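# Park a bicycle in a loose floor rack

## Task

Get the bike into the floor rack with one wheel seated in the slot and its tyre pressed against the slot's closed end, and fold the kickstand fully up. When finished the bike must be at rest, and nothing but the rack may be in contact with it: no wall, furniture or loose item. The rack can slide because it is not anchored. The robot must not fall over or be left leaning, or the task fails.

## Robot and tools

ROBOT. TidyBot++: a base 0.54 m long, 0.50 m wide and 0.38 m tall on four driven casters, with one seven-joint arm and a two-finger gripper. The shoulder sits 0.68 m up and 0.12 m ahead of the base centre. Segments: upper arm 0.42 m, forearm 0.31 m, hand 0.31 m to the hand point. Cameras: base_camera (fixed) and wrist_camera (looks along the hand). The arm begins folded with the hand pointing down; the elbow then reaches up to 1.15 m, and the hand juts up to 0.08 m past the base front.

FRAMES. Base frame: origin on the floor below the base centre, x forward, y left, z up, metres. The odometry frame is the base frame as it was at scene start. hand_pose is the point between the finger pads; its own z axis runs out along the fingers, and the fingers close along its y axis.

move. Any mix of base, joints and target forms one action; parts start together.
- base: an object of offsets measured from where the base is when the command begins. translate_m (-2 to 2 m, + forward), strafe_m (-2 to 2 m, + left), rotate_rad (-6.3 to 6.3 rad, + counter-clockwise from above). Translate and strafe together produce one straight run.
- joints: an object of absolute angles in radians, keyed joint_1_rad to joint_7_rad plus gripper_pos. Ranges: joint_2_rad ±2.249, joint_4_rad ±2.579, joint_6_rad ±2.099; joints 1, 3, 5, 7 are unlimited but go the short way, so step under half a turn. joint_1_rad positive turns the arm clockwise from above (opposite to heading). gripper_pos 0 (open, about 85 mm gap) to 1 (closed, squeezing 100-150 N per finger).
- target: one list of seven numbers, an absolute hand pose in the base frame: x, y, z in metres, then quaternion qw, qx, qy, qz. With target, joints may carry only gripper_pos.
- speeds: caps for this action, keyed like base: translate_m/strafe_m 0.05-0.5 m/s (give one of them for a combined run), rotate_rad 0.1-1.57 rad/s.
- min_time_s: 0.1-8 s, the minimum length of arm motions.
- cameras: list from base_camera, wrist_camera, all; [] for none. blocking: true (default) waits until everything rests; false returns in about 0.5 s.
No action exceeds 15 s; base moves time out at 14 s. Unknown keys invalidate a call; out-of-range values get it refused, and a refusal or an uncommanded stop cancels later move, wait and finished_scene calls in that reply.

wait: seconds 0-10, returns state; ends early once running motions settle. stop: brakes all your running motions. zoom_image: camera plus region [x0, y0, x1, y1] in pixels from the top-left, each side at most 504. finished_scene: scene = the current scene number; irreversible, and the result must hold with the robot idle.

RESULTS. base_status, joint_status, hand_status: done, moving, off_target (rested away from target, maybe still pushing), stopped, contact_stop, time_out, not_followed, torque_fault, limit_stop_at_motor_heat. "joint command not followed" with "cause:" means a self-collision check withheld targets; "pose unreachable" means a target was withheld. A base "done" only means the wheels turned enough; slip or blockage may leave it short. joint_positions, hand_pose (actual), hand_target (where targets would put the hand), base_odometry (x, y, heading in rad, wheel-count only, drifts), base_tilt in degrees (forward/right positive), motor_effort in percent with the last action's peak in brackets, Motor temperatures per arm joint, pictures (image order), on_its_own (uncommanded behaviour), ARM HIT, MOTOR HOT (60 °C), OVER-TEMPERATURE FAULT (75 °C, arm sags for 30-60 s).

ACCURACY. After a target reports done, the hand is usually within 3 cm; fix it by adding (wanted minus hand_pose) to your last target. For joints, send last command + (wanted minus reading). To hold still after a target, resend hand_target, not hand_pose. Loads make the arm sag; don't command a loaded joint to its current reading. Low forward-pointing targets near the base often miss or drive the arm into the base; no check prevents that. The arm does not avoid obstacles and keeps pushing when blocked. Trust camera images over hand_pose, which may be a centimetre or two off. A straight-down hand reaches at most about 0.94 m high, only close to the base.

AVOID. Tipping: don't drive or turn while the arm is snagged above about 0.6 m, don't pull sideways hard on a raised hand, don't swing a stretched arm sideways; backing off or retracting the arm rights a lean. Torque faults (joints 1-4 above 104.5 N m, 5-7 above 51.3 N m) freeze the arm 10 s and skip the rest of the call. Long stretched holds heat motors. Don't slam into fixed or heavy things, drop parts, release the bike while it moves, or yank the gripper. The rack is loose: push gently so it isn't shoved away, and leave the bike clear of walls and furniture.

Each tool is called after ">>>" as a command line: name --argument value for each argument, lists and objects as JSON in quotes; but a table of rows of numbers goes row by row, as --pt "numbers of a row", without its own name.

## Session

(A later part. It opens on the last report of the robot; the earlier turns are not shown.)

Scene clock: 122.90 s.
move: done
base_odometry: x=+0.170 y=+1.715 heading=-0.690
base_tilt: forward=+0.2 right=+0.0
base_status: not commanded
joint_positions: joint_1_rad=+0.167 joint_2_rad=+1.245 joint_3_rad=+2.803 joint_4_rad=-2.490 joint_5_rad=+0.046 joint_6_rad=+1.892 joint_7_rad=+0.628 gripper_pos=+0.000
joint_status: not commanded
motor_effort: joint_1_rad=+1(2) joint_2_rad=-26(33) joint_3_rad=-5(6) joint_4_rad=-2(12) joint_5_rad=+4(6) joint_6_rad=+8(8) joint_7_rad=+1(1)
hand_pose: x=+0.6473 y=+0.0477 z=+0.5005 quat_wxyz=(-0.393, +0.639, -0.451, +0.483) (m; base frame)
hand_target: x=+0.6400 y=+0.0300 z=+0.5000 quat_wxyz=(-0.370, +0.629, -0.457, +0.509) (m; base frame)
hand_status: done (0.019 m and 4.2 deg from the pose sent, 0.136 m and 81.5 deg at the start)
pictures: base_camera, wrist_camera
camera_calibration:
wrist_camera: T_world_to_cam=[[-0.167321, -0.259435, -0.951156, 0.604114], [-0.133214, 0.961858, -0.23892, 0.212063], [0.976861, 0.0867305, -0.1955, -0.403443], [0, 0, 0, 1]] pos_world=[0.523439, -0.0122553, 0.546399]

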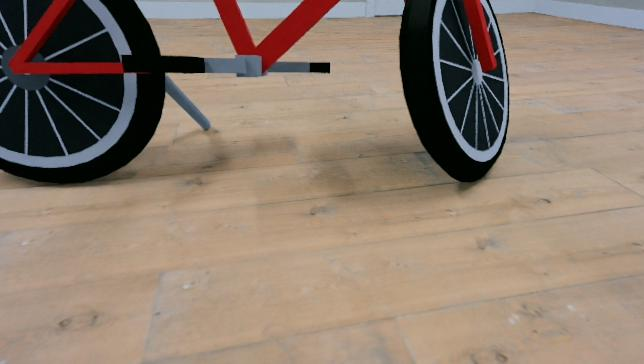

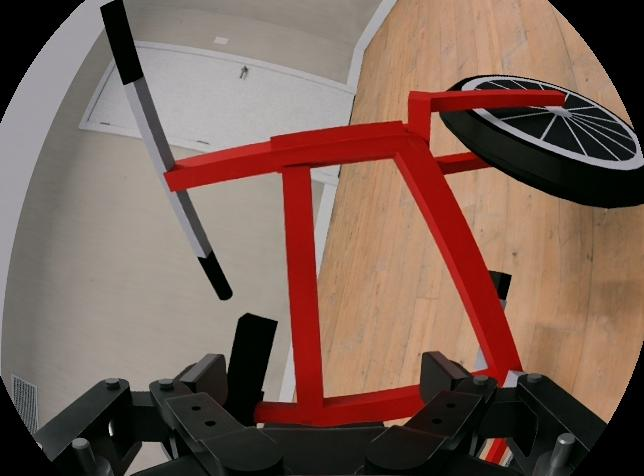

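>>> move --base '{"translate_m": 0.18}' --target '[0.634, 0.012, 0.485, -0.370, 0.629, -0.457, 0.509]' --cameras '["all"]'

Scene clock: 124.93 s.
move: done
base_odometry: x=+0.309 y=+1.600 heading=-0.689
base_tilt: forward=+0.3 right=+0.0
base_status: done
joint_positions: joint_1_rad=+0.307 joint_2_rad=+1.340 joint_3_rad=+2.752 joint_4_rad=-2.496 joint_5_rad=+0.087 joint_6_rad=+1.916 joint_7_rad=+0.780 gripper_pos=+0.000
joint_status: not commanded
motor_effort: joint_1_rad=+1(2) joint_2_rad=-26(28) joint_3_rad=-5(6) joint_4_rad=-3(5) joint_5_rad=+5(6) joint_6_rad=+7(9) joint_7_rad=+1(1)
hand_pose: x=+0.6351 y=+0.0045 z=+0.4712 quat_wxyz=(-0.349, +0.646, -0.466, +0.493) (m; base frame)
hand_target: x=+0.6340 y=+0.0120 z=+0.4850 quat_wxyz=(-0.370, +0.629, -0.457, +0.509) (m; base frame)
hand_status: done (0.016 m and 3.7 deg from the pose sent, 0.041 m and 4.2 deg at the start)
pictures: base_camera, wrist_camera
camera_calibration:
wrist_camera: T_world_to_cam=[[-0.227781, -0.29986, -0.926391, 0.589852], [-0.084304, 0.953902, -0.288036, 0.237068], [0.970056, 0.0124894, -0.24256, -0.366666], [0, 0, 0, 1]] pos_world=[0.510029, -0.0446868, 0.525779]

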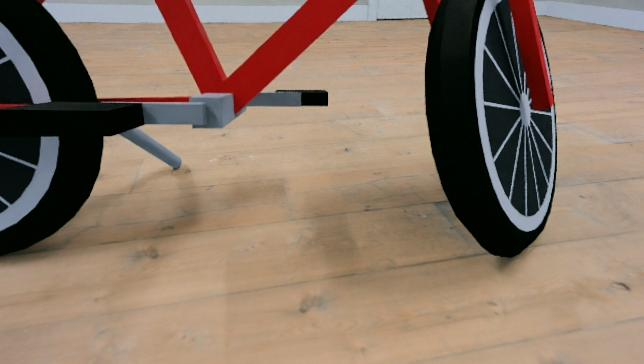

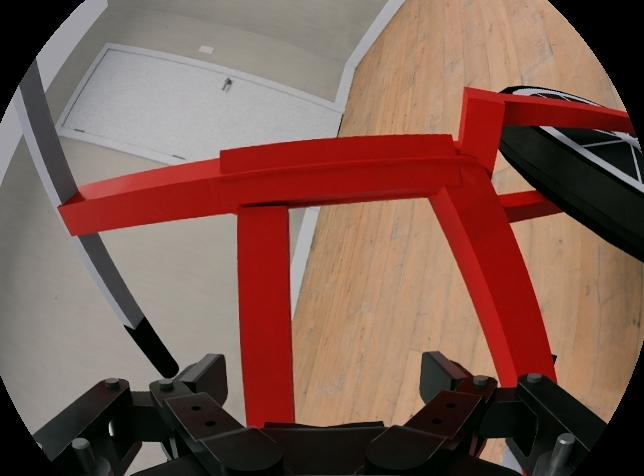

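>>> move --target '[0.634, 0.008, 0.505, -0.370, 0.629, -0.457, 0.509]'

>>> move --base '{"translate_m": 0.09}' --speeds '{"translate_m": 0.15}' --cameras '["all"]'

Scene clock: 129.63 s.
move: done
base_odometry: x=+0.309 y=+1.600 heading=-0.689
base_tilt: forward=+0.2 right=+0.0
base_status: not commanded
joint_positions: joint_1_rad=+0.307 joint_2_rad=+1.323 joint_3_rad=+2.752 joint_4_rad=-2.520 joint_5_rad=+0.087 joint_6_rad=+1.916 joint_7_rad=+0.781 gripper_pos=+0.000
joint_status: not commanded
motor_effort: joint_1_rad=+1(1) joint_2_rad=-26(27) joint_3_rad=-5(5) joint_4_rad=-3(4) joint_5_rad=+5(5) joint_6_rad=+7(8) joint_7_rad=+1(1)
hand_pose: x=+0.6305 y=+0.0060 z=+0.4773 quat_wxyz=(-0.350, +0.650, -0.464, +0.490) (m; base frame)
hand_target: x=+0.6340 y=+0.0080 z=+0.5050 quat_wxyz=(-0.370, +0.629, -0.457, +0.509) (m; base frame)
hand_status: done (0.028 m and 4.1 deg from the pose sent, 0.034 m and 3.7 deg at the start)
pictures: none

Scene clock: 130.83 s.
move: done
base_odometry: x=+0.379 y=+1.543 heading=-0.688
base_tilt: forward=+0.3 right=+0.0
base_status: done
joint_positions: joint_1_rad=+0.307 joint_2_rad=+1.323 joint_3_rad=+2.752 joint_4_rad=-2.525 joint_5_rad=+0.087 joint_6_rad=+1.916 joint_7_rad=+0.781 gripper_pos=+0.000
joint_status: not commanded
motor_effort: joint_1_rad=+1(1) joint_2_rad=-26(27) joint_3_rad=-5(6) joint_4_rad=-3(5) joint_5_rad=+4(6) joint_6_rad=+8(8) joint_7_rad=+1(1)
hand_pose: x=+0.6286 y=+0.0066 z=+0.4768 quat_wxyz=(-0.349, +0.652, -0.464, +0.488) (m; base frame)
hand_target: x=+0.6340 y=+0.0080 z=+0.5050 quat_wxyz=(-0.370, +0.629, -0.457, +0.509) (m; base frame)
hand_status: not commanded
pictures: base_camera, wrist_camera
camera_calibration:
wrist_camera: T_world_to_cam=[[-0.23439, -0.302341, -0.923933, 0.597253], [-0.098039, 0.952914, -0.286954, 0.24428], [0.967187, 0.0233224, -0.252995, -0.352339], [0, 0, 0, 1]] pos_world=[0.504716, -0.0439867, 0.532779]

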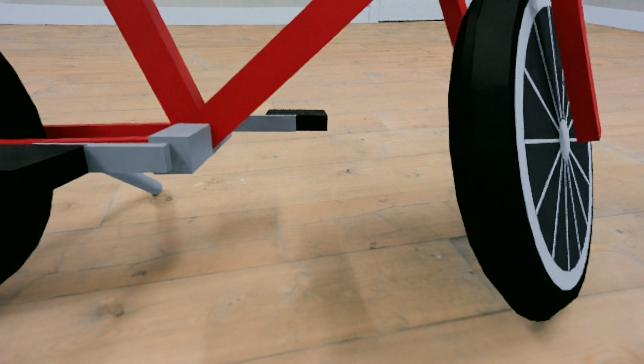

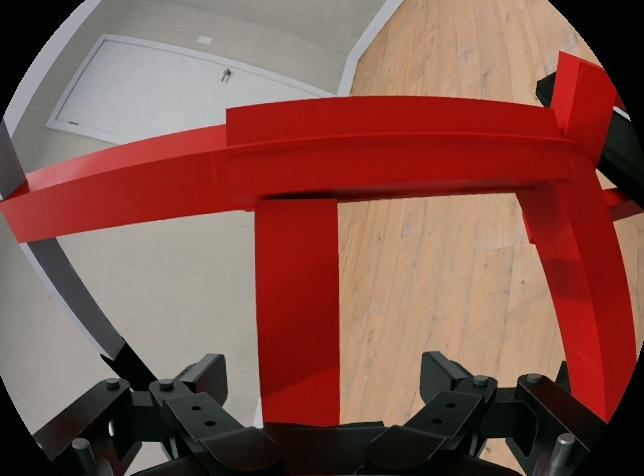

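>>> move --base '{"translate_m": 0.06}' --speeds '{"translate_m": 0.1}' --cameras '["all"]'

Scene clock: 132.30 s.
move: done
base_odometry: x=+0.426 y=+1.505 heading=-0.687
base_tilt: forward=+0.3 right=+0.0
base_status: done
joint_positions: joint_1_rad=+0.309 joint_2_rad=+1.323 joint_3_rad=+2.752 joint_4_rad=-2.539 joint_5_rad=+0.087 joint_6_rad=+1.919 joint_7_rad=+0.781 gripper_pos=+0.000
joint_status: not commanded
motor_effort: joint_1_rad=+1(2) joint_2_rad=-25(27) joint_3_rad=-5(7) joint_4_rad=-3(4) joint_5_rad=+4(7) joint_6_rad=+7(8) joint_7_rad=+1(1)
hand_pose: x=+0.6245 y=+0.0061 z=+0.4766 quat_wxyz=(-0.348, +0.654, -0.466, +0.484) (m; base frame)
hand_target: x=+0.6340 y=+0.0080 z=+0.5050 quat_wxyz=(-0.370, +0.629, -0.457, +0.509) (m; base frame)
hand_status: not commanded
pictures: base_camera, wrist_camera
camera_calibration:
wrist_camera: T_world_to_cam=[[-0.242717, -0.300599, -0.92235, 0.600348], [-0.101416, 0.953433, -0.284042, 0.24499], [0.964782, 0.024599, -0.2619, -0.342631], [0, 0, 0, 1]] pos_world=[0.501125, -0.0446889, 0.533583]

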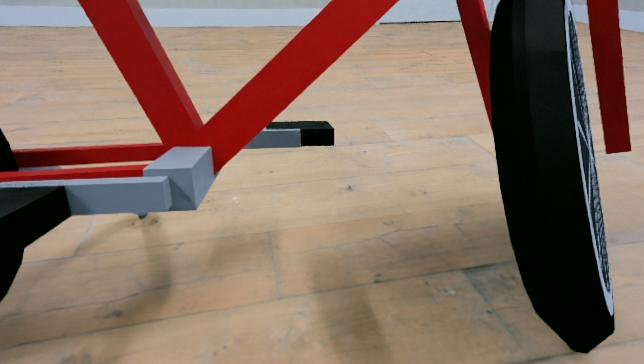

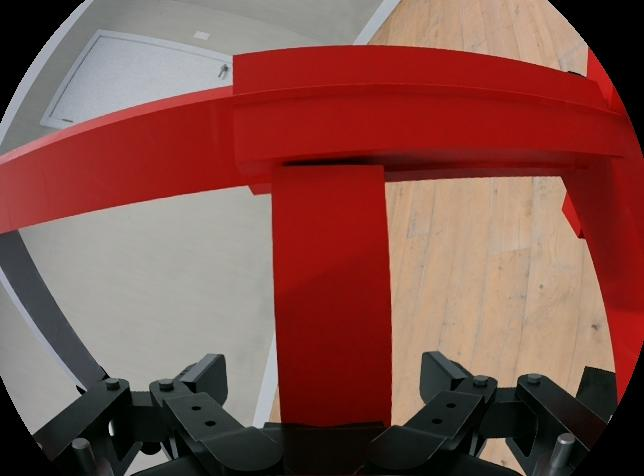

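>>> move --base '{"translate_m": 0.025}' --speeds '{"translate_m": 0.1}'

>>> move --joints '{"gripper_pos": 1}' --cameras '["all"]'

Scene clock: 133.33 s.
move: done
base_odometry: x=+0.445 y=+1.489 heading=-0.686
base_tilt: forward=+0.2 right=+0.0
base_status: done
joint_positions: joint_1_rad=+0.321 joint_2_rad=+1.322 joint_3_rad=+2.752 joint_4_rad=-2.558 joint_5_rad=+0.087 joint_6_rad=+1.924 joint_7_rad=+0.781 gripper_pos=+0.000
joint_status: not commanded
motor_effort: joint_1_rad=-1(3) joint_2_rad=-26(27) joint_3_rad=-6(8) joint_4_rad=+0(3) joint_5_rad=+6(9) joint_6_rad=+7(8) joint_7_rad=+1(1)
hand_pose: x=+0.6187 y=+0.0017 z=+0.4765 quat_wxyz=(-0.344, +0.655, -0.471, +0.480) (m; base frame)
hand_target: x=+0.6340 y=+0.0080 z=+0.5050 quat_wxyz=(-0.370, +0.629, -0.457, +0.509) (m; base frame)
hand_status: not commanded
pictures: none

Scene clock: 134.43 s.
move: off_target
base_odometry: x=+0.445 y=+1.489 heading=-0.686
base_tilt: forward=+0.2 right=+0.0
base_status: not commanded
joint_positions: joint_1_rad=+0.318 joint_2_rad=+1.325 joint_3_rad=+2.759 joint_4_rad=-2.559 joint_5_rad=+0.079 joint_6_rad=+1.918 joint_7_rad=+0.801 gripper_pos=+0.561
joint_status: gripper_pos off_target (ended at +0.561, target +1.000)
motor_effort: joint_1_rad=-1(2) joint_2_rad=-29(36) joint_3_rad=-9(12) joint_4_rad=+0(2) joint_5_rad=+10(15) joint_6_rad=+11(21) joint_7_rad=-2(12)
hand_pose: x=+0.6168 y=+0.0004 z=+0.4718 quat_wxyz=(-0.333, +0.664, -0.465, +0.482) (m; base frame)
hand_target: x=+0.6340 y=+0.0080 z=+0.5050 quat_wxyz=(-0.370, +0.629, -0.457, +0.509) (m; base frame)
hand_status: not commanded
pictures: base_camera, wrist_camera
camera_calibration:
wrist_camera: T_world_to_cam=[[-0.266916, -0.322727, -0.908077, 0.600559], [-0.107715, 0.946348, -0.304667, 0.261907], [0.957681, 0.0164929, -0.287358, -0.319882], [0, 0, 0, 1]] pos_world=[0.494855, -0.048763, 0.533228]

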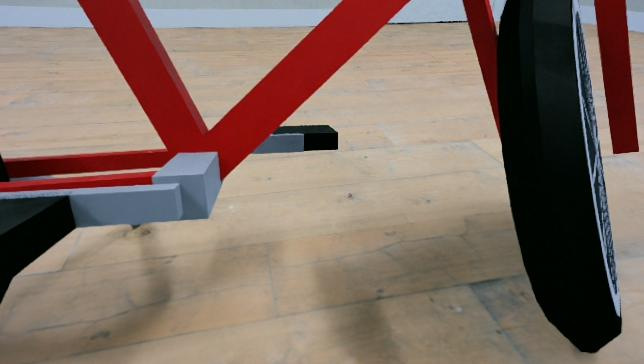

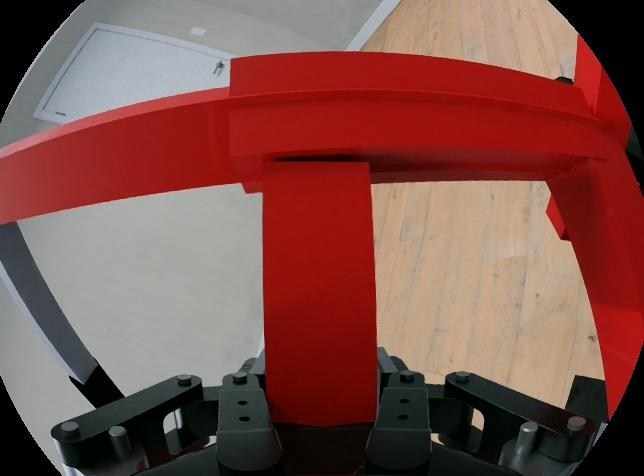

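>>> move --base '{"translate_m": -0.1}' --speeds '{"translate_m": 0.05}' --target '[0.634, 0.008, 0.54, -0.4157, 0.572, -0.4157, 0.572]' --min_time_s 2 --cameras '["all"]'

Scene clock: 137.00 s.
move: off_target
base_odometry: x=+0.368 y=+1.552 heading=-0.686
base_tilt: forward=+0.2 right=+0.0
base_status: done
joint_positions: joint_1_rad=+0.054 joint_2_rad=+1.320 joint_3_rad=+2.992 joint_4_rad=-2.492 joint_5_rad=+0.086 joint_6_rad=+2.027 joint_7_rad=+0.535 gripper_pos=+0.578
joint_status: not commanded
motor_effort: joint_1_rad=+6(8) joint_2_rad=-24(31) joint_3_rad=-1(11) joint_4_rad=-8(11) joint_5_rad=-2(11) joint_6_rad=+8(13) joint_7_rad=-3(10)
hand_pose: x=+0.6355 y=+0.0460 z=+0.4834 quat_wxyz=(-0.391, +0.650, -0.419, +0.499) (m; base frame)
hand_target: x=+0.6329 y=+0.0136 z=+0.4971 quat_wxyz=(-0.388, +0.619, -0.439, +0.523) (m; base frame)
hand_status: off_target (0.068 m and 12.5 deg from the pose sent, 0.071 m and 18.4 deg at the start; a joint's target at an end of its range on 61 of 61 steps)
pictures: base_camera, wrist_camera
camera_calibration:
wrist_camera: T_world_to_cam=[[-0.124406, -0.317143, -0.940183, 0.555478], [-0.158064, 0.941778, -0.296766, 0.252647], [0.979561, 0.11169, -0.167292, -0.411596], [0, 0, 0, 1]] pos_world=[0.512222, -0.0158001, 0.528371]

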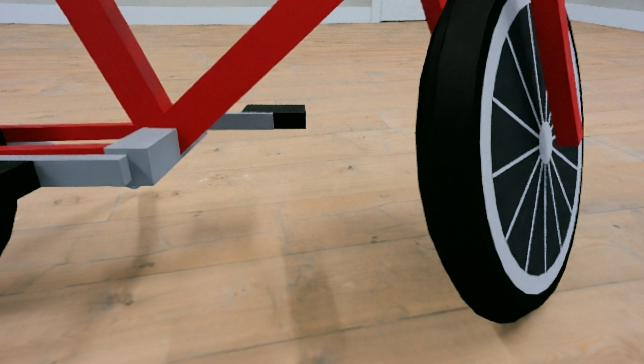

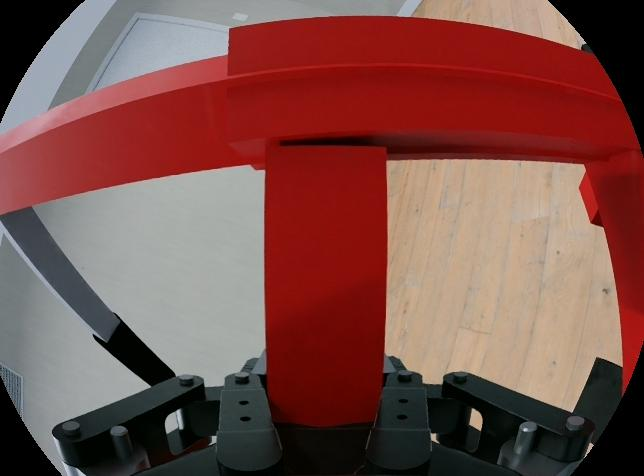

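>>> move --base '{"translate_m": -0.14}' --speeds '{"translate_m": 0.06}' --target '[0.77, 0.03, 0.54, -0.4157, 0.572, -0.4157, 0.572]' --min_time_s 2.4 --cameras '["all"]'

Scene clock: 141.90 s.
move: off_target
base_odometry: x=+0.259 y=+1.641 heading=-0.685
base_tilt: forward=+0.2 right=+0.0
base_status: done
joint_positions: joint_1_rad=+0.171 joint_2_rad=+1.300 joint_3_rad=+2.799 joint_4_rad=-2.124 joint_5_rad=+0.086 joint_6_rad=+1.734 joint_7_rad=+0.669 gripper_pos=+0.589
joint_status: not commanded
motor_effort: joint_1_rad=+5(7) joint_2_rad=-39(40) joint_3_rad=-7(8) joint_4_rad=+1(10) joint_5_rad=+4(5) joint_6_rad=+17(18) joint_7_rad=-3(5)
hand_pose: x=+0.7526 y=+0.0480 z=+0.4903 quat_wxyz=(-0.411, +0.600, -0.417, +0.545) (m; base frame)
hand_target: x=+0.7700 y=+0.0300 z=+0.5400 quat_wxyz=(-0.416, +0.572, -0.416, +0.572) (m; base frame)
hand_status: off_target (0.056 m and 4.5 deg from the pose sent, 0.147 m and 12.5 deg at the start)
pictures: base_camera, wrist_camera
camera_calibration:
wrist_camera: T_world_to_cam=[[-0.0218144, -0.290769, -0.956545, 0.506698], [-0.0686472, 0.95495, -0.288719, 0.199551], [0.997402, 0.0593658, -0.0407921, -0.59831], [0, 0, 0, 1]] pos_world=[0.621508, -0.00770973, 0.517887]

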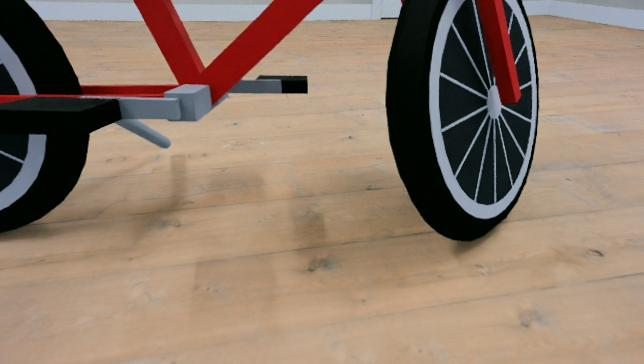

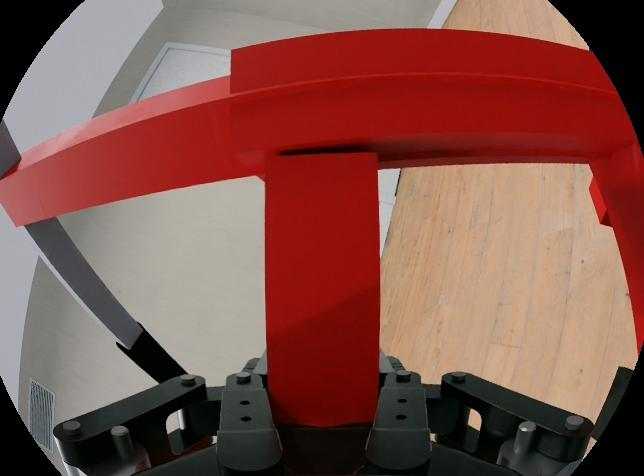

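>>> move --target '[0.77, 0.03, 0.60, -0.4157, 0.572, -0.4157, 0.572]' --min_time_s 2 --cameras '["all"]'

Scene clock: 144.37 s.
move: off_target
base_odometry: x=+0.259 y=+1.641 heading=-0.685
base_tilt: forward=+0.3 right=+0.0
base_status: not commanded
joint_positions: joint_1_rad=+0.170 joint_2_rad=+1.200 joint_3_rad=+2.799 joint_4_rad=-2.186 joint_5_rad=+0.016 joint_6_rad=+1.586 joint_7_rad=+0.655 gripper_pos=+0.602
joint_status: not commanded
motor_effort: joint_1_rad=+3(5) joint_2_rad=-51(52) joint_3_rad=-9(10) joint_4_rad=+6(6) joint_5_rad=+9(9) joint_6_rad=+25(26) joint_7_rad=+1(3)
hand_pose: x=+0.7436 y=+0.0454 z=+0.4876 quat_wxyz=(-0.381, +0.636, -0.437, +0.509) (m; base frame)
hand_target: x=+0.7700 y=+0.0300 z=+0.6000 quat_wxyz=(-0.416, +0.572, -0.416, +0.572) (m; base frame)
hand_status: off_target (0.117 m and 11.3 deg from the pose sent, 0.113 m and 4.5 deg at the start)
pictures: base_camera, wrist_camera
camera_calibration:
wrist_camera: T_world_to_cam=[[-0.138633, -0.303978, -0.942538, 0.583764], [-0.107017, 0.950754, -0.290887, 0.230445], [0.984545, 0.0605416, -0.164336, -0.519475], [0, 0, 0, 1]] pos_world=[0.617037, -0.0101955, 0.531885]

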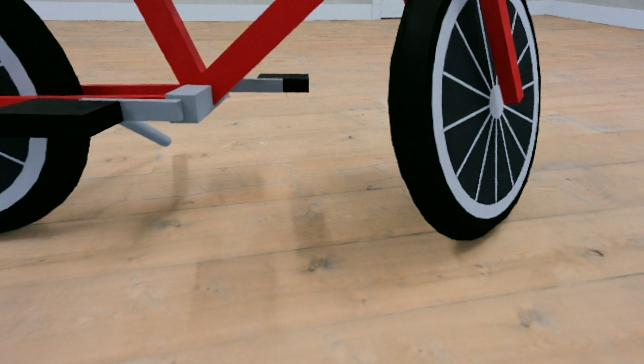

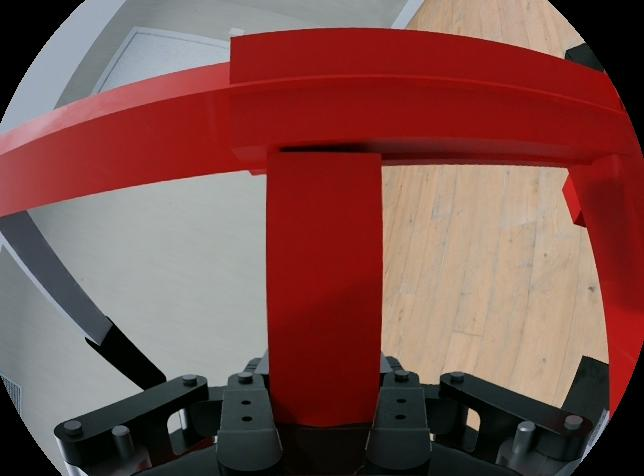

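>>> move --target '[0.755, 0.045, 0.49, -0.381, 0.636, -0.437, 0.509]' --min_time_s 1.5

>>> move --joints '{"gripper_pos": 0.3}' --cameras '["all"]'

Scene clock: 147.37 s.
move: done
base_odometry: x=+0.259 y=+1.641 heading=-0.685
base_tilt: forward=+0.2 right=+0.0
base_status: not commanded
joint_positions: joint_1_rad=+0.170 joint_2_rad=+1.200 joint_3_rad=+2.799 joint_4_rad=-2.177 joint_5_rad=+0.016 joint_6_rad=+1.573 joint_7_rad=+0.655 gripper_pos=+0.602
joint_status: not commanded
motor_effort: joint_1_rad=+2(3) joint_2_rad=-37(51) joint_3_rad=-5(9) joint_4_rad=+4(6) joint_5_rad=+7(9) joint_6_rad=+16(25) joint_7_rad=+3(3)
hand_pose: x=+0.7460 y=+0.0458 z=+0.4858 quat_wxyz=(-0.380, +0.638, -0.437, +0.508) (m; base frame)
hand_target: x=+0.7550 y=+0.0450 z=+0.4900 quat_wxyz=(-0.381, +0.636, -0.437, +0.509) (m; base frame)
hand_status: done (0.010 m and 0.3 deg from the pose sent, 0.012 m and 0.1 deg at the start)
pictures: none

Scene clock: 148.30 s.
move: done
base_odometry: x=+0.259 y=+1.641 heading=-0.685
base_tilt: forward=+0.3 right=+0.0
base_status: not commanded
joint_positions: joint_1_rad=+0.170 joint_2_rad=+1.193 joint_3_rad=+2.799 joint_4_rad=-2.170 joint_5_rad=+0.016 joint_6_rad=+1.572 joint_7_rad=+0.655 gripper_pos=+0.300
joint_status: all done
motor_effort: joint_1_rad=+1(2) joint_2_rad=-31(38) joint_3_rad=-5(6) joint_4_rad=+2(4) joint_5_rad=+4(7) joint_6_rad=+8(16) joint_7_rad=+1(3)
hand_pose: x=+0.7501 y=+0.0450 z=+0.4915 quat_wxyz=(-0.382, +0.634, -0.435, +0.512) (m; base frame)
hand_target: x=+0.7550 y=+0.0450 z=+0.4900 quat_wxyz=(-0.381, +0.636, -0.437, +0.509) (m; base frame)
hand_status: not commanded
pictures: base_camera, wrist_camera
camera_calibration:
wrist_camera: T_world_to_cam=[[-0.130118, -0.305334, -0.943313, 0.582372], [-0.1037, 0.950375, -0.293316, 0.231356], [0.986061, 0.0596561, -0.155324, -0.530758], [0, 0, 0, 1]] pos_world=[0.623128, -0.0103937, 0.53478]

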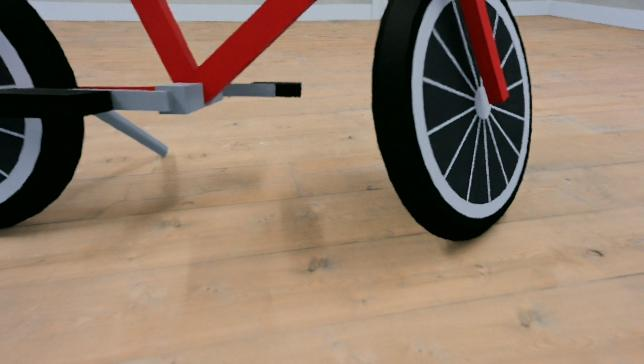

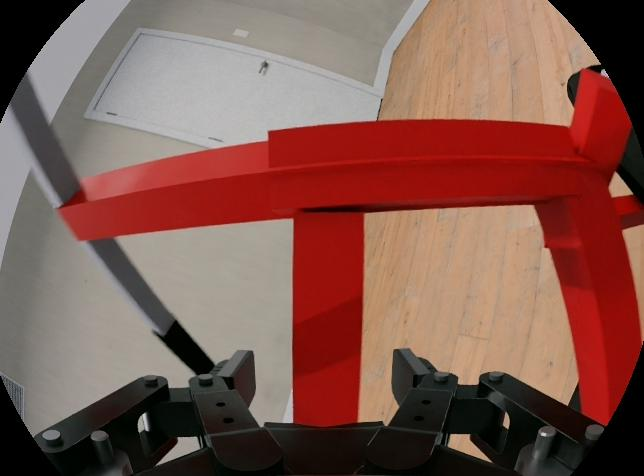

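>>> move --base '{"translate_m": -0.4}'

>>> move --joints '{"joint_1_rad": 0, "joint_2_rad": -0.366, "joint_3_rad": 3.11, "joint_4_rad": -2.54, "joint_5_rad": 0.018, "joint_6_rad": 0.0, "joint_7_rad": 1.54, "gripper_pos": 0}' --min_time_s 3 --cameras '["all"]'

Scene clock: 150.50 s.
move: done
base_odometry: x=-0.051 y=+1.894 heading=-0.684
base_tilt: forward=+0.2 right=+0.0
base_status: done
joint_positions: joint_1_rad=+0.170 joint_2_rad=+1.193 joint_3_rad=+2.799 joint_4_rad=-2.162 joint_5_rad=+0.016 joint_6_rad=+1.572 joint_7_rad=+0.655 gripper_pos=+0.300
joint_status: not commanded
motor_effort: joint_1_rad=+1(1) joint_2_rad=-31(33) joint_3_rad=-5(6) joint_4_rad=+3(4) joint_5_rad=+3(5) joint_6_rad=+8(9) joint_7_rad=+1(1)
hand_pose: x=+0.7530 y=+0.0443 z=+0.4934 quat_wxyz=(-0.383, +0.632, -0.434, +0.515) (m; base frame)
hand_target: x=+0.7550 y=+0.0450 z=+0.4900 quat_wxyz=(-0.381, +0.636, -0.437, +0.509) (m; base frame)
hand_status: not commanded
pictures: none

Scene clock: 154.13 s.
move: done
base_odometry: x=-0.051 y=+1.894 heading=-0.684
base_tilt: forward=+0.2 right=+0.0
base_status: not commanded
joint_positions: joint_1_rad=+0.018 joint_2_rad=-0.348 joint_3_rad=+3.081 joint_4_rad=-2.519 joint_5_rad=+0.016 joint_6_rad=+0.075 joint_7_rad=+1.493 gripper_pos=+0.000
joint_status: all done
motor_effort: joint_1_rad=+1(2) joint_2_rad=-4(33) joint_3_rad=+1(6) joint_4_rad=+17(18) joint_5_rad=+1(5) joint_6_rad=+7(10) joint_7_rad=+1(2)
hand_pose: x=+0.5031 y=+0.0177 z=+0.7432 quat_wxyz=(-0.016, +0.867, -0.005, +0.499) (m; base frame)
hand_target: x=+0.4831 y=+0.0125 z=+0.7196 quat_wxyz=(-0.005, +0.885, +0.010, +0.465) (m; base frame)
hand_status: not commanded
pictures: base_camera, wrist_camera
camera_calibration:
wrist_camera: T_world_to_cam=[[0.0249153, -0.997218, -0.0702519, 0.0647265], [-0.512447, 0.0475985, -0.857398, 0.946339], [0.858357, 0.0573627, -0.509836, 0.0812894], [0, 0, 0, 1]] pos_world=[0.413561, 0.0148391, 0.857381]

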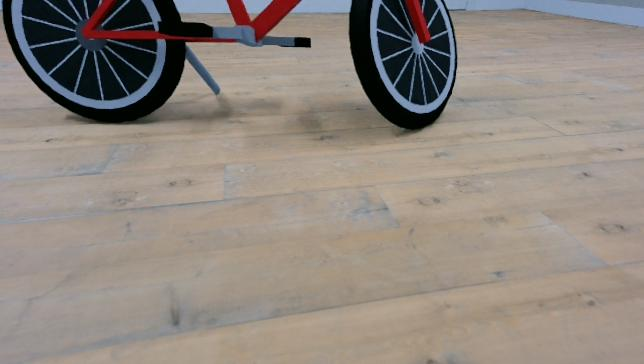

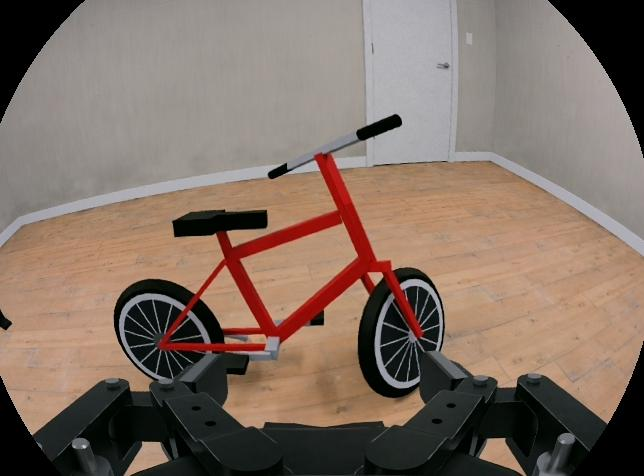

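>>> move --base '{"translate_m": -0.26, "strafe_m": 1.67, "rotate_rad": -0.17}' --cameras '["all"]'

Scene clock: 158.63 s.
move: done
base_odometry: x=+0.803 y=+3.353 heading=-0.855
base_tilt: forward=+0.2 right=+0.0
base_status: done
joint_positions: joint_1_rad=+0.015 joint_2_rad=-0.349 joint_3_rad=+3.093 joint_4_rad=-2.519 joint_5_rad=+0.016 joint_6_rad=+0.072 joint_7_rad=+1.494 gripper_pos=+0.000
joint_status: not commanded
motor_effort: joint_1_rad=+1(1) joint_2_rad=-4(5) joint_3_rad=+1(2) joint_4_rad=+17(17) joint_5_rad=+1(2) joint_6_rad=+8(8) joint_7_rad=+1(1)
hand_pose: x=+0.5029 y=+0.0146 z=+0.7428 quat_wxyz=(-0.016, +0.867, -0.008, +0.498) (m; base frame)
hand_target: x=+0.4831 y=+0.0125 z=+0.7196 quat_wxyz=(-0.005, +0.885, +0.010, +0.465) (m; base frame)
hand_status: not commanded
pictures: base_camera, wrist_camera
camera_calibration:
wrist_camera: T_world_to_cam=[[0.0179458, -0.997154, -0.0732237, 0.0673537], [-0.513867, 0.0536244, -0.856192, 0.945706], [0.857682, 0.0529923, -0.511442, 0.0830006], [0, 0, 0, 1]] pos_world=[0.41357, 0.0120508, 0.857088]

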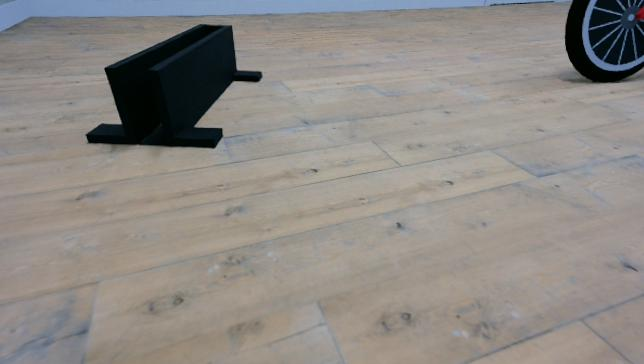

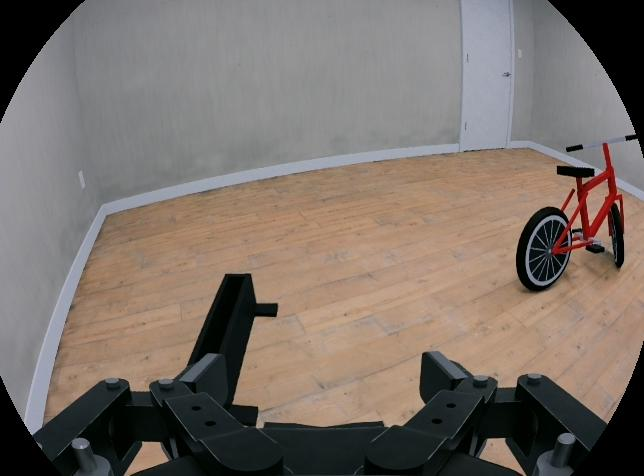

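>>> zoom_image --camera "base_camera" --region '[70, 10, 290, 160]'

>>> zoom_image --camera "wrist_camera" --region '[150, 250, 310, 450]'

Scaled by 2.291.

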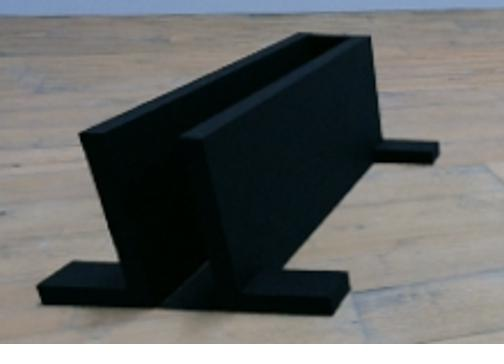

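Scaled by 2.520.

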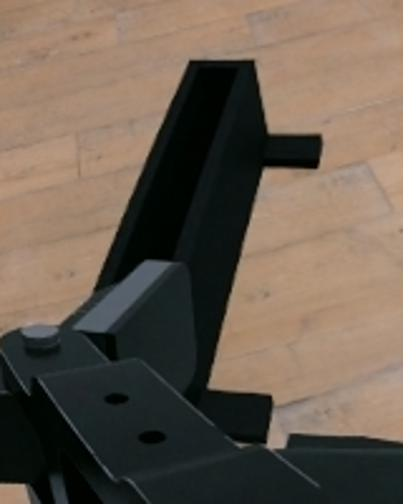

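>>> move --base '{"translate_m": 1.166, "strafe_m": -0.488, "rotate_rad": 1.575}' --joints '{"joint_7_rad": 0.0, "joint_6_rad": -0.7}' --cameras '["all"]'

Scene clock: 165.97 s.
move: done
base_odometry: x=+1.200 y=+2.152 heading=+0.720
base_tilt: forward=+0.2 right=+0.0
base_status: done
joint_positions: joint_1_rad=+0.014 joint_2_rad=-0.355 joint_3_rad=+3.093 joint_4_rad=-2.524 joint_5_rad=+0.016 joint_6_rad=-0.632 joint_7_rad=+0.045 gripper_pos=+0.000
joint_status: all done
motor_effort: joint_1_rad=+1(1) joint_2_rad=-1(6) joint_3_rad=+0(1) joint_4_rad=+14(17) joint_5_rad=+1(2) joint_6_rad=+3(8) joint_7_rad=+1(2)
hand_pose: x=+0.3360 y=+0.0039 z=+0.6058 quat_wxyz=(-0.109, +0.728, -0.664, +0.131) (m; base frame)
hand_target: x=+0.3093 y=+0.0024 z=+0.5960 quat_wxyz=(-0.087, +0.716, -0.685, +0.102) (m; base frame)
hand_status: not commanded
pictures: base_camera, wrist_camera
camera_calibration:
wrist_camera: T_world_to_cam=[[-0.928848, -0.0700664, -0.363774, 0.540064], [-0.0648618, 0.997542, -0.0265202, 0.0860399], [0.364738, -0.00103823, -0.93111, 0.57674], [0, 0, 0, 1]] pos_world=[0.29686, -0.0473893, 0.735751]

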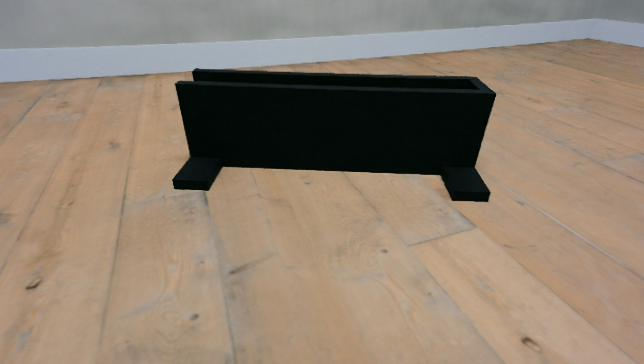

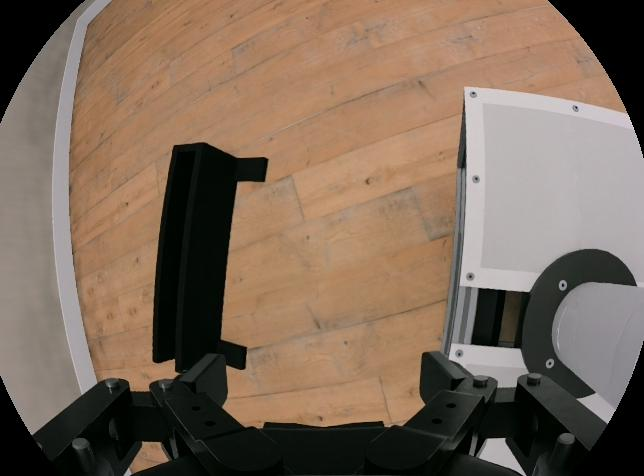

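>>> move --target '[0.55, -0.01, 0.36, 0, 0.7071, -0.7071, 0]'

>>> move --base '{"translate_m": 0.24}' --cameras '["all"]'

Scene clock: 168.60 s.
move: done
base_odometry: x=+1.200 y=+2.152 heading=+0.720
base_tilt: forward=+0.3 right=+0.0
base_status: not commanded
joint_positions: joint_1_rad=-0.180 joint_2_rad=+0.814 joint_3_rad=+3.441 joint_4_rad=-1.946 joint_5_rad=-0.539 joint_6_rad=-0.524 joint_7_rad=+0.518 gripper_pos=+0.000
joint_status: not commanded
motor_effort: joint_1_rad=+1(1) joint_2_rad=-28(29) joint_3_rad=+2(3) joint_4_rad=+6(15) joint_5_rad=+1(2) joint_6_rad=-1(3) joint_7_rad=+1(1)
hand_pose: x=+0.5282 y=+0.0045 z=+0.3751 quat_wxyz=(+0.003, +0.706, -0.707, -0.035) (m; base frame)
hand_target: x=+0.5500 y=-0.0100 z=+0.3600 quat_wxyz=(+0.000, +0.707, -0.707, +0.000) (m; base frame)
hand_status: done (0.030 m and 4.0 deg from the pose sent, 0.326 m and 20.2 deg at the start)
pictures: none

Scene clock: 170.17 s.
move: done
base_odometry: x=+1.381 y=+2.311 heading=+0.720
base_tilt: forward=+0.3 right=+0.0
base_status: done
joint_positions: joint_1_rad=-0.182 joint_2_rad=+0.816 joint_3_rad=+3.442 joint_4_rad=-1.930 joint_5_rad=-0.543 joint_6_rad=-0.515 joint_7_rad=+0.520 gripper_pos=+0.000
joint_status: not commanded
motor_effort: joint_1_rad=+1(1) joint_2_rad=-29(30) joint_3_rad=+2(3) joint_4_rad=+6(8) joint_5_rad=+1(2) joint_6_rad=-1(2) joint_7_rad=+1(1)
hand_pose: x=+0.5395 y=+0.0039 z=+0.3760 quat_wxyz=(-0.004, +0.707, -0.706, -0.025) (m; base frame)
hand_target: x=+0.5500 y=-0.0100 z=+0.3600 quat_wxyz=(+0.000, +0.707, -0.707, +0.000) (m; base frame)
hand_status: not commanded
pictures: base_camera, wrist_camera
camera_calibration:
wrist_camera: T_world_to_cam=[[-0.999727, 0.0233309, -0.00144469, 0.547088], [0.0232248, 0.998387, 0.0518111, 0.0162673], [0.00265116, 0.0517634, -0.998656, 0.509038], [0, 0, 0, 1]] pos_world=[0.545211, -0.0553546, 0.508301]

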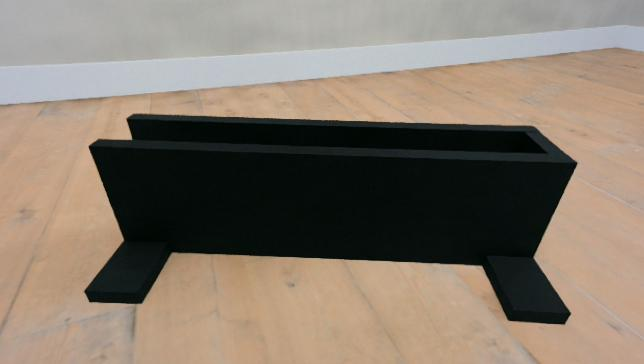

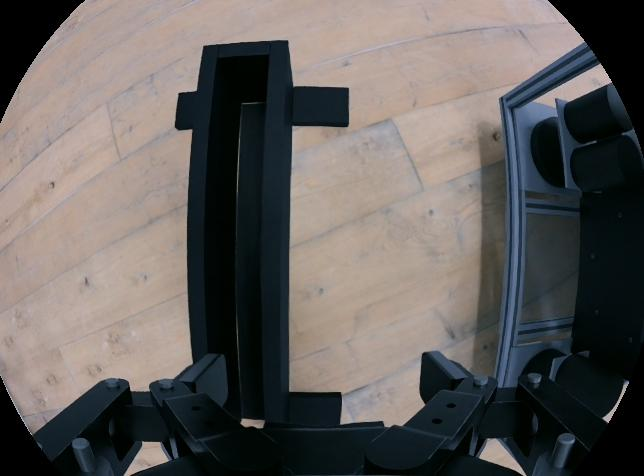

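>>> move --base '{"translate_m": 0.045}'

>>> move --target '[0.56, -0.03, 0.19, 0, 0.7071, -0.7071, 0]' --cameras '["all"]'

Scene clock: 171.17 s.
move: done
base_odometry: x=+1.415 y=+2.341 heading=+0.719
base_tilt: forward=+0.3 right=+0.0
base_status: done
joint_positions: joint_1_rad=-0.183 joint_2_rad=+0.817 joint_3_rad=+3.443 joint_4_rad=-1.925 joint_5_rad=-0.544 joint_6_rad=-0.511 joint_7_rad=+0.520 gripper_pos=+0.000
joint_status: not commanded
motor_effort: joint_1_rad=+1(1) joint_2_rad=-29(30) joint_3_rad=+2(3) joint_4_rad=+7(8) joint_5_rad=+0(1) joint_6_rad=-1(1) joint_7_rad=+1(1)
hand_pose: x=+0.5437 y=+0.0036 z=+0.3762 quat_wxyz=(-0.006, +0.708, -0.706, -0.022) (m; base frame)
hand_target: x=+0.5500 y=-0.0100 z=+0.3600 quat_wxyz=(+0.000, +0.707, -0.707, +0.000) (m; base frame)
hand_status: not commanded
pictures: none

Scene clock: 172.77 s.
move: done
base_odometry: x=+1.415 y=+2.341 heading=+0.719
base_tilt: forward=+0.2 right=+0.0
base_status: not commanded
joint_positions: joint_1_rad=-0.036 joint_2_rad=+1.211 joint_3_rad=+3.299 joint_4_rad=-1.774 joint_5_rad=-0.708 joint_6_rad=-0.253 joint_7_rad=+0.726 gripper_pos=+0.000
joint_status: not commanded
motor_effort: joint_1_rad=+1(1) joint_2_rad=-32(34) joint_3_rad=+1(3) joint_4_rad=+3(7) joint_5_rad=+1(2) joint_6_rad=-1(1) joint_7_rad=+1(1)
hand_pose: x=+0.5530 y=-0.0257 z=+0.2101 quat_wxyz=(+0.005, +0.710, -0.704, -0.017) (m; base frame)
hand_target: x=+0.5600 y=-0.0300 z=+0.1900 quat_wxyz=(+0.000, +0.707, -0.707, +0.000) (m; base frame)
hand_status: done (0.022 m and 2.1 deg from the pose sent, 0.190 m and 2.6 deg at the start)
pictures: base_camera, wrist_camera
camera_calibration:
wrist_camera: T_world_to_cam=[[-0.999882, 0.0153581, -0.000569365, 0.560782], [0.0153355, 0.999473, 0.028598, 0.0632821], [0.00100828, 0.0285859, -0.999591, 0.34539], [0, 0, 0, 1]] pos_world=[0.559397, -0.0817346, 0.343758]

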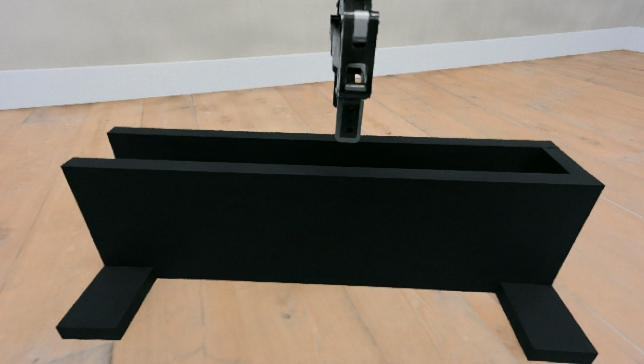

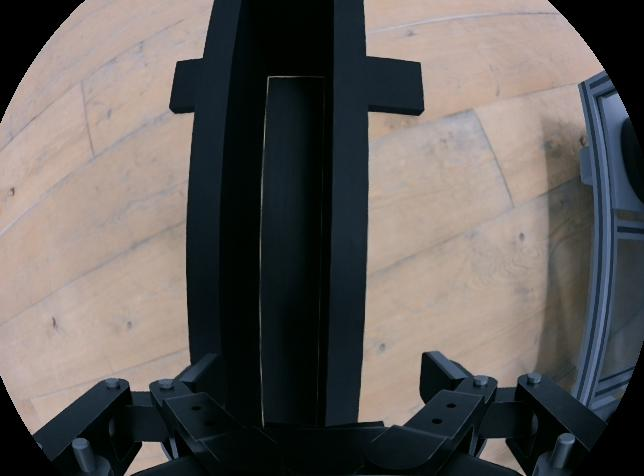

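>>> move --target '[0.545, -0.03, 0.107, 0, 0.7071, -0.7071, 0]' --cameras '["wrist_camera"]'

>>> move --joints '{"gripper_pos": 0.85}' --cameras '["all"]'

Scene clock: 175.70 s.
move: off_target
base_odometry: x=+1.415 y=+2.340 heading=+0.719
base_tilt: forward=+0.2 right=+0.0
base_status: not commanded
joint_positions: joint_1_rad=+0.041 joint_2_rad=+1.345 joint_3_rad=+3.191 joint_4_rad=-1.688 joint_5_rad=-0.710 joint_6_rad=-0.121 joint_7_rad=+0.772 gripper_pos=+0.000
joint_status: not commanded
motor_effort: joint_1_rad=+1(1) joint_2_rad=-16(33) joint_3_rad=+0(1) joint_4_rad=+7(12) joint_5_rad=+1(2) joint_6_rad=+3(6) joint_7_rad=+0(1)
hand_pose: x=+0.5683 y=-0.0231 z=+0.1524 quat_wxyz=(-0.017, +0.712, -0.702, -0.004) (m; base frame)
hand_target: x=+0.5450 y=-0.0300 z=+0.1070 quat_wxyz=(+0.000, +0.707, -0.707, +0.000) (m; base frame)
hand_status: off_target (0.051 m and 2.2 deg from the pose sent, 0.103 m and 2.1 deg at the start)
pictures: wrist_camera
camera_calibration:
wrist_camera: T_world_to_cam=[[-0.998639, 0.0100626, -0.0511833, 0.582922], [0.00794405, 0.99911, 0.0414281, 0.0644163], [0.0515547, 0.0409651, -0.99783, 0.25886], [0, 0, 0, 1]] pos_world=[0.568271, -0.0808289, 0.285465]

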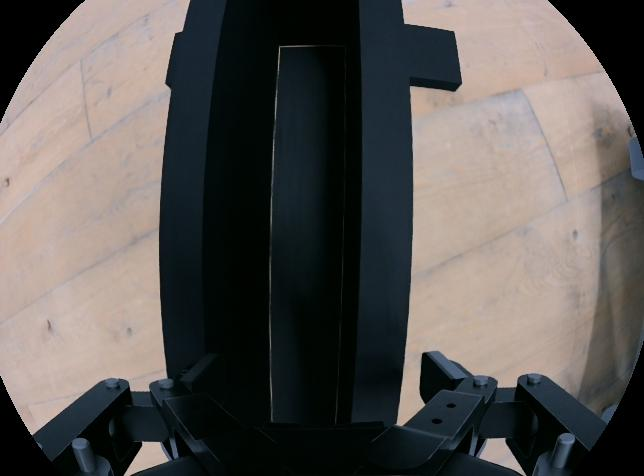

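Scene clock: 176.73 s.
move: off_target
base_odometry: x=+1.415 y=+2.341 heading=+0.719
base_tilt: forward=+0.3 right=+0.0
base_status: not commanded
joint_positions: joint_1_rad=+0.042 joint_2_rad=+1.432 joint_3_rad=+3.190 joint_4_rad=-1.664 joint_5_rad=-0.719 joint_6_rad=-0.093 joint_7_rad=+0.774 gripper_pos=+0.804
joint_status: gripper_pos off_target (ended at +0.804, target +0.850)
motor_effort: joint_1_rad=+1(2) joint_2_rad=-32(37) joint_3_rad=+0(1) joint_4_rad=+0(9) joint_5_rad=+2(2) joint_6_rad=-2(6) joint_7_rad=+1(2)
hand_pose: x=+0.5423 y=-0.0277 z=+0.1147 quat_wxyz=(+0.003, +0.709, -0.705, -0.013) (m; base frame)
hand_target: x=+0.5450 y=-0.0300 z=+0.1070 quat_wxyz=(+0.000, +0.707, -0.707, +0.000) (m; base frame)
hand_status: not commanded
pictures: base_camera, wrist_camera
camera_calibration:
wrist_camera: T_world_to_cam=[[-0.999794, 0.017936, -0.0094619, 0.551134], [0.0176856, 0.999508, 0.0259182, 0.0671737], [0.00992212, 0.0257456, -0.999619, 0.245188], [0, 0, 0, 1]] pos_world=[0.547399, -0.0833382, 0.248568]

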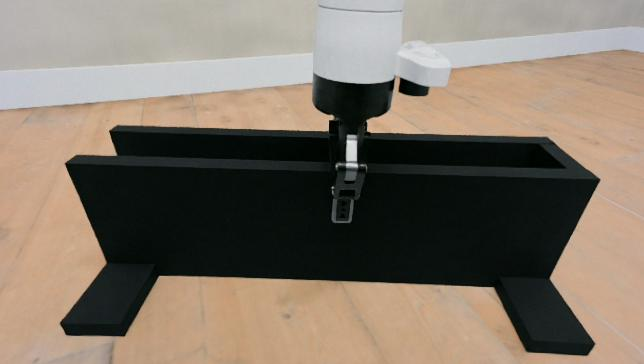

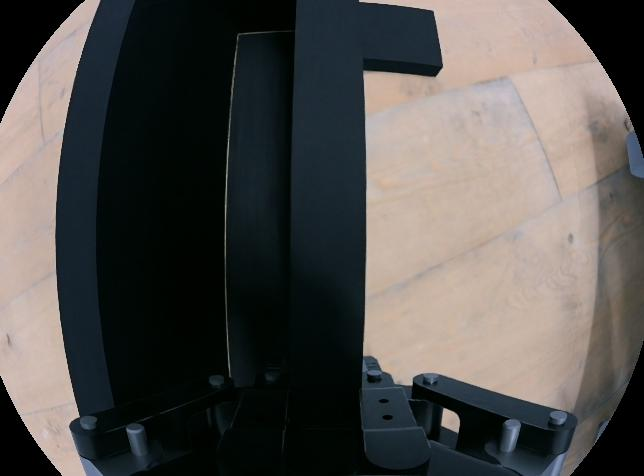

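>>> move --joints '{"gripper_pos": 1}'

>>> move --target '[0.545, -0.03, 0.17, 0, 0.7071, -0.7071, 0]' --min_time_s 2 --cameras '["all"]'

Scene clock: 177.40 s.
move: off_target
base_odometry: x=+1.415 y=+2.341 heading=+0.719
base_tilt: forward=+0.3 right=+0.0
base_status: not commanded
joint_positions: joint_1_rad=+0.042 joint_2_rad=+1.432 joint_3_rad=+3.190 joint_4_rad=-1.664 joint_5_rad=-0.719 joint_6_rad=-0.093 joint_7_rad=+0.774 gripper_pos=+0.804
joint_status: gripper_pos off_target (ended at +0.804, target +1.000)
motor_effort: joint_1_rad=+1(1) joint_2_rad=-32(33) joint_3_rad=+1(1) joint_4_rad=+0(1) joint_5_rad=+3(3) joint_6_rad=-2(2) joint_7_rad=+1(1)
hand_pose: x=+0.5423 y=-0.0277 z=+0.1147 quat_wxyz=(+0.003, +0.709, -0.705, -0.013) (m; base frame)
hand_target: x=+0.5450 y=-0.0300 z=+0.1070 quat_wxyz=(+0.000, +0.707, -0.707, +0.000) (m; base frame)
hand_status: not commanded
pictures: none

Scene clock: 179.83 s.
move: done
base_odometry: x=+1.415 y=+2.341 heading=+0.719
base_tilt: forward=+0.2 right=+0.0
base_status: not commanded
joint_positions: joint_1_rad=+0.042 joint_2_rad=+1.377 joint_3_rad=+3.190 joint_4_rad=-1.766 joint_5_rad=-0.719 joint_6_rad=-0.093 joint_7_rad=+0.774 gripper_pos=+0.805
joint_status: not commanded
motor_effort: joint_1_rad=+1(1) joint_2_rad=-40(40) joint_3_rad=-1(1) joint_4_rad=+1(2) joint_5_rad=+1(2) joint_6_rad=-1(4) joint_7_rad=+1(1)
hand_pose: x=+0.5089 y=-0.0254 z=+0.1376 quat_wxyz=(+0.019, +0.707, -0.706, -0.031) (m; base frame)
hand_target: x=+0.5450 y=-0.0300 z=+0.1700 quat_wxyz=(+0.000, +0.707, -0.707, +0.000) (m; base frame)
hand_status: done (0.049 m and 4.2 deg from the pose sent, 0.055 m and 1.6 deg at the start)
pictures: base_camera, wrist_camera
camera_calibration:
wrist_camera: T_world_to_cam=[[-0.999037, 0.0220857, 0.037899, 0.511148], [0.0231445, 0.999347, 0.0277311, 0.06194], [-0.0372618, 0.0285816, -0.998897, 0.292404], [0, 0, 0, 1]] pos_world=[0.520118, -0.081546, 0.270992]

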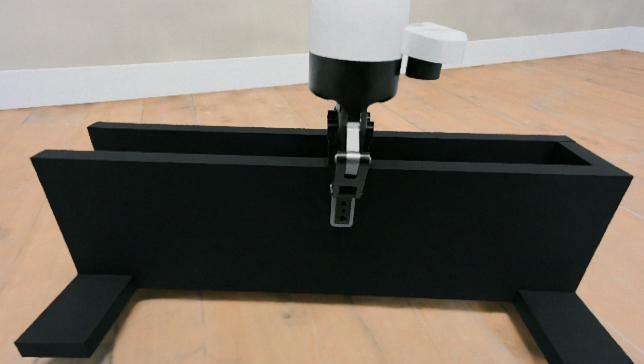

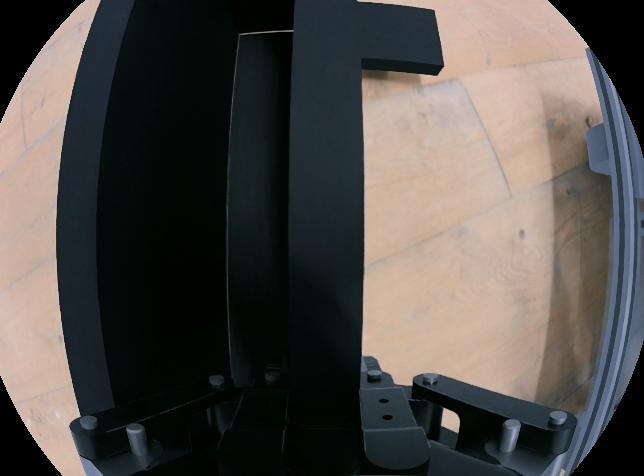

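>>> move --target '[0.60, -0.03, 0.25, 0, 0.7071, -0.7071, 0]' --min_time_s 2 --cameras '["all"]'

Scene clock: 183.30 s.
move: done
base_odometry: x=+1.415 y=+2.341 heading=+0.719
base_tilt: forward=+0.2 right=+0.0
base_status: not commanded
joint_positions: joint_1_rad=-0.085 joint_2_rad=+1.231 joint_3_rad=+3.365 joint_4_rad=-1.714 joint_5_rad=-0.701 joint_6_rad=-0.325 joint_7_rad=+0.666 gripper_pos=+0.805
joint_status: not commanded
motor_effort: joint_1_rad=+1(1) joint_2_rad=-42(42) joint_3_rad=+3(3) joint_4_rad=+5(5) joint_5_rad=+0(2) joint_6_rad=+0(1) joint_7_rad=+1(1)
hand_pose: x=+0.5655 y=-0.0302 z=+0.2076 quat_wxyz=(+0.017, +0.704, -0.710, -0.015) (m; base frame)
hand_target: x=+0.6000 y=-0.0300 z=+0.2500 quat_wxyz=(+0.000, +0.707, -0.707, +0.000) (m; base frame)
hand_status: done (0.055 m and 2.7 deg from the pose sent, 0.145 m and 4.2 deg at the start)
pictures: base_camera, wrist_camera
camera_calibration:
wrist_camera: T_world_to_cam=[[-0.999372, 0.0330178, 0.0128344, 0.570837], [0.0331081, 0.999428, 0.00689446, 0.0621867], [-0.0125994, 0.00731506, -0.999894, 0.350089], [0, 0, 0, 1]] pos_world=[0.572831, -0.0835598, 0.342297]

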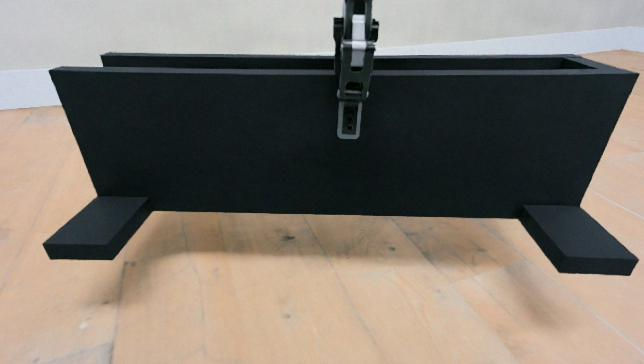

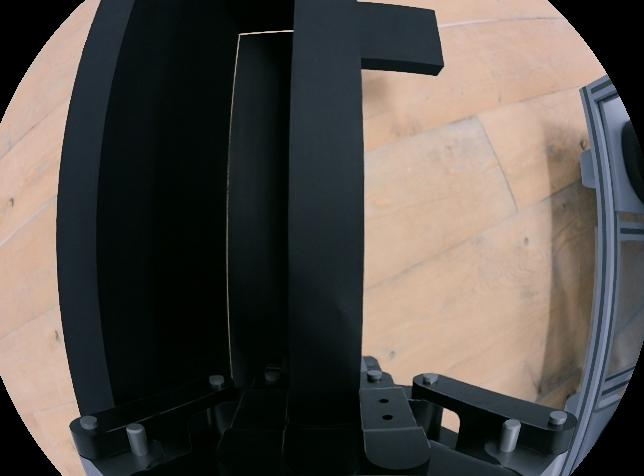

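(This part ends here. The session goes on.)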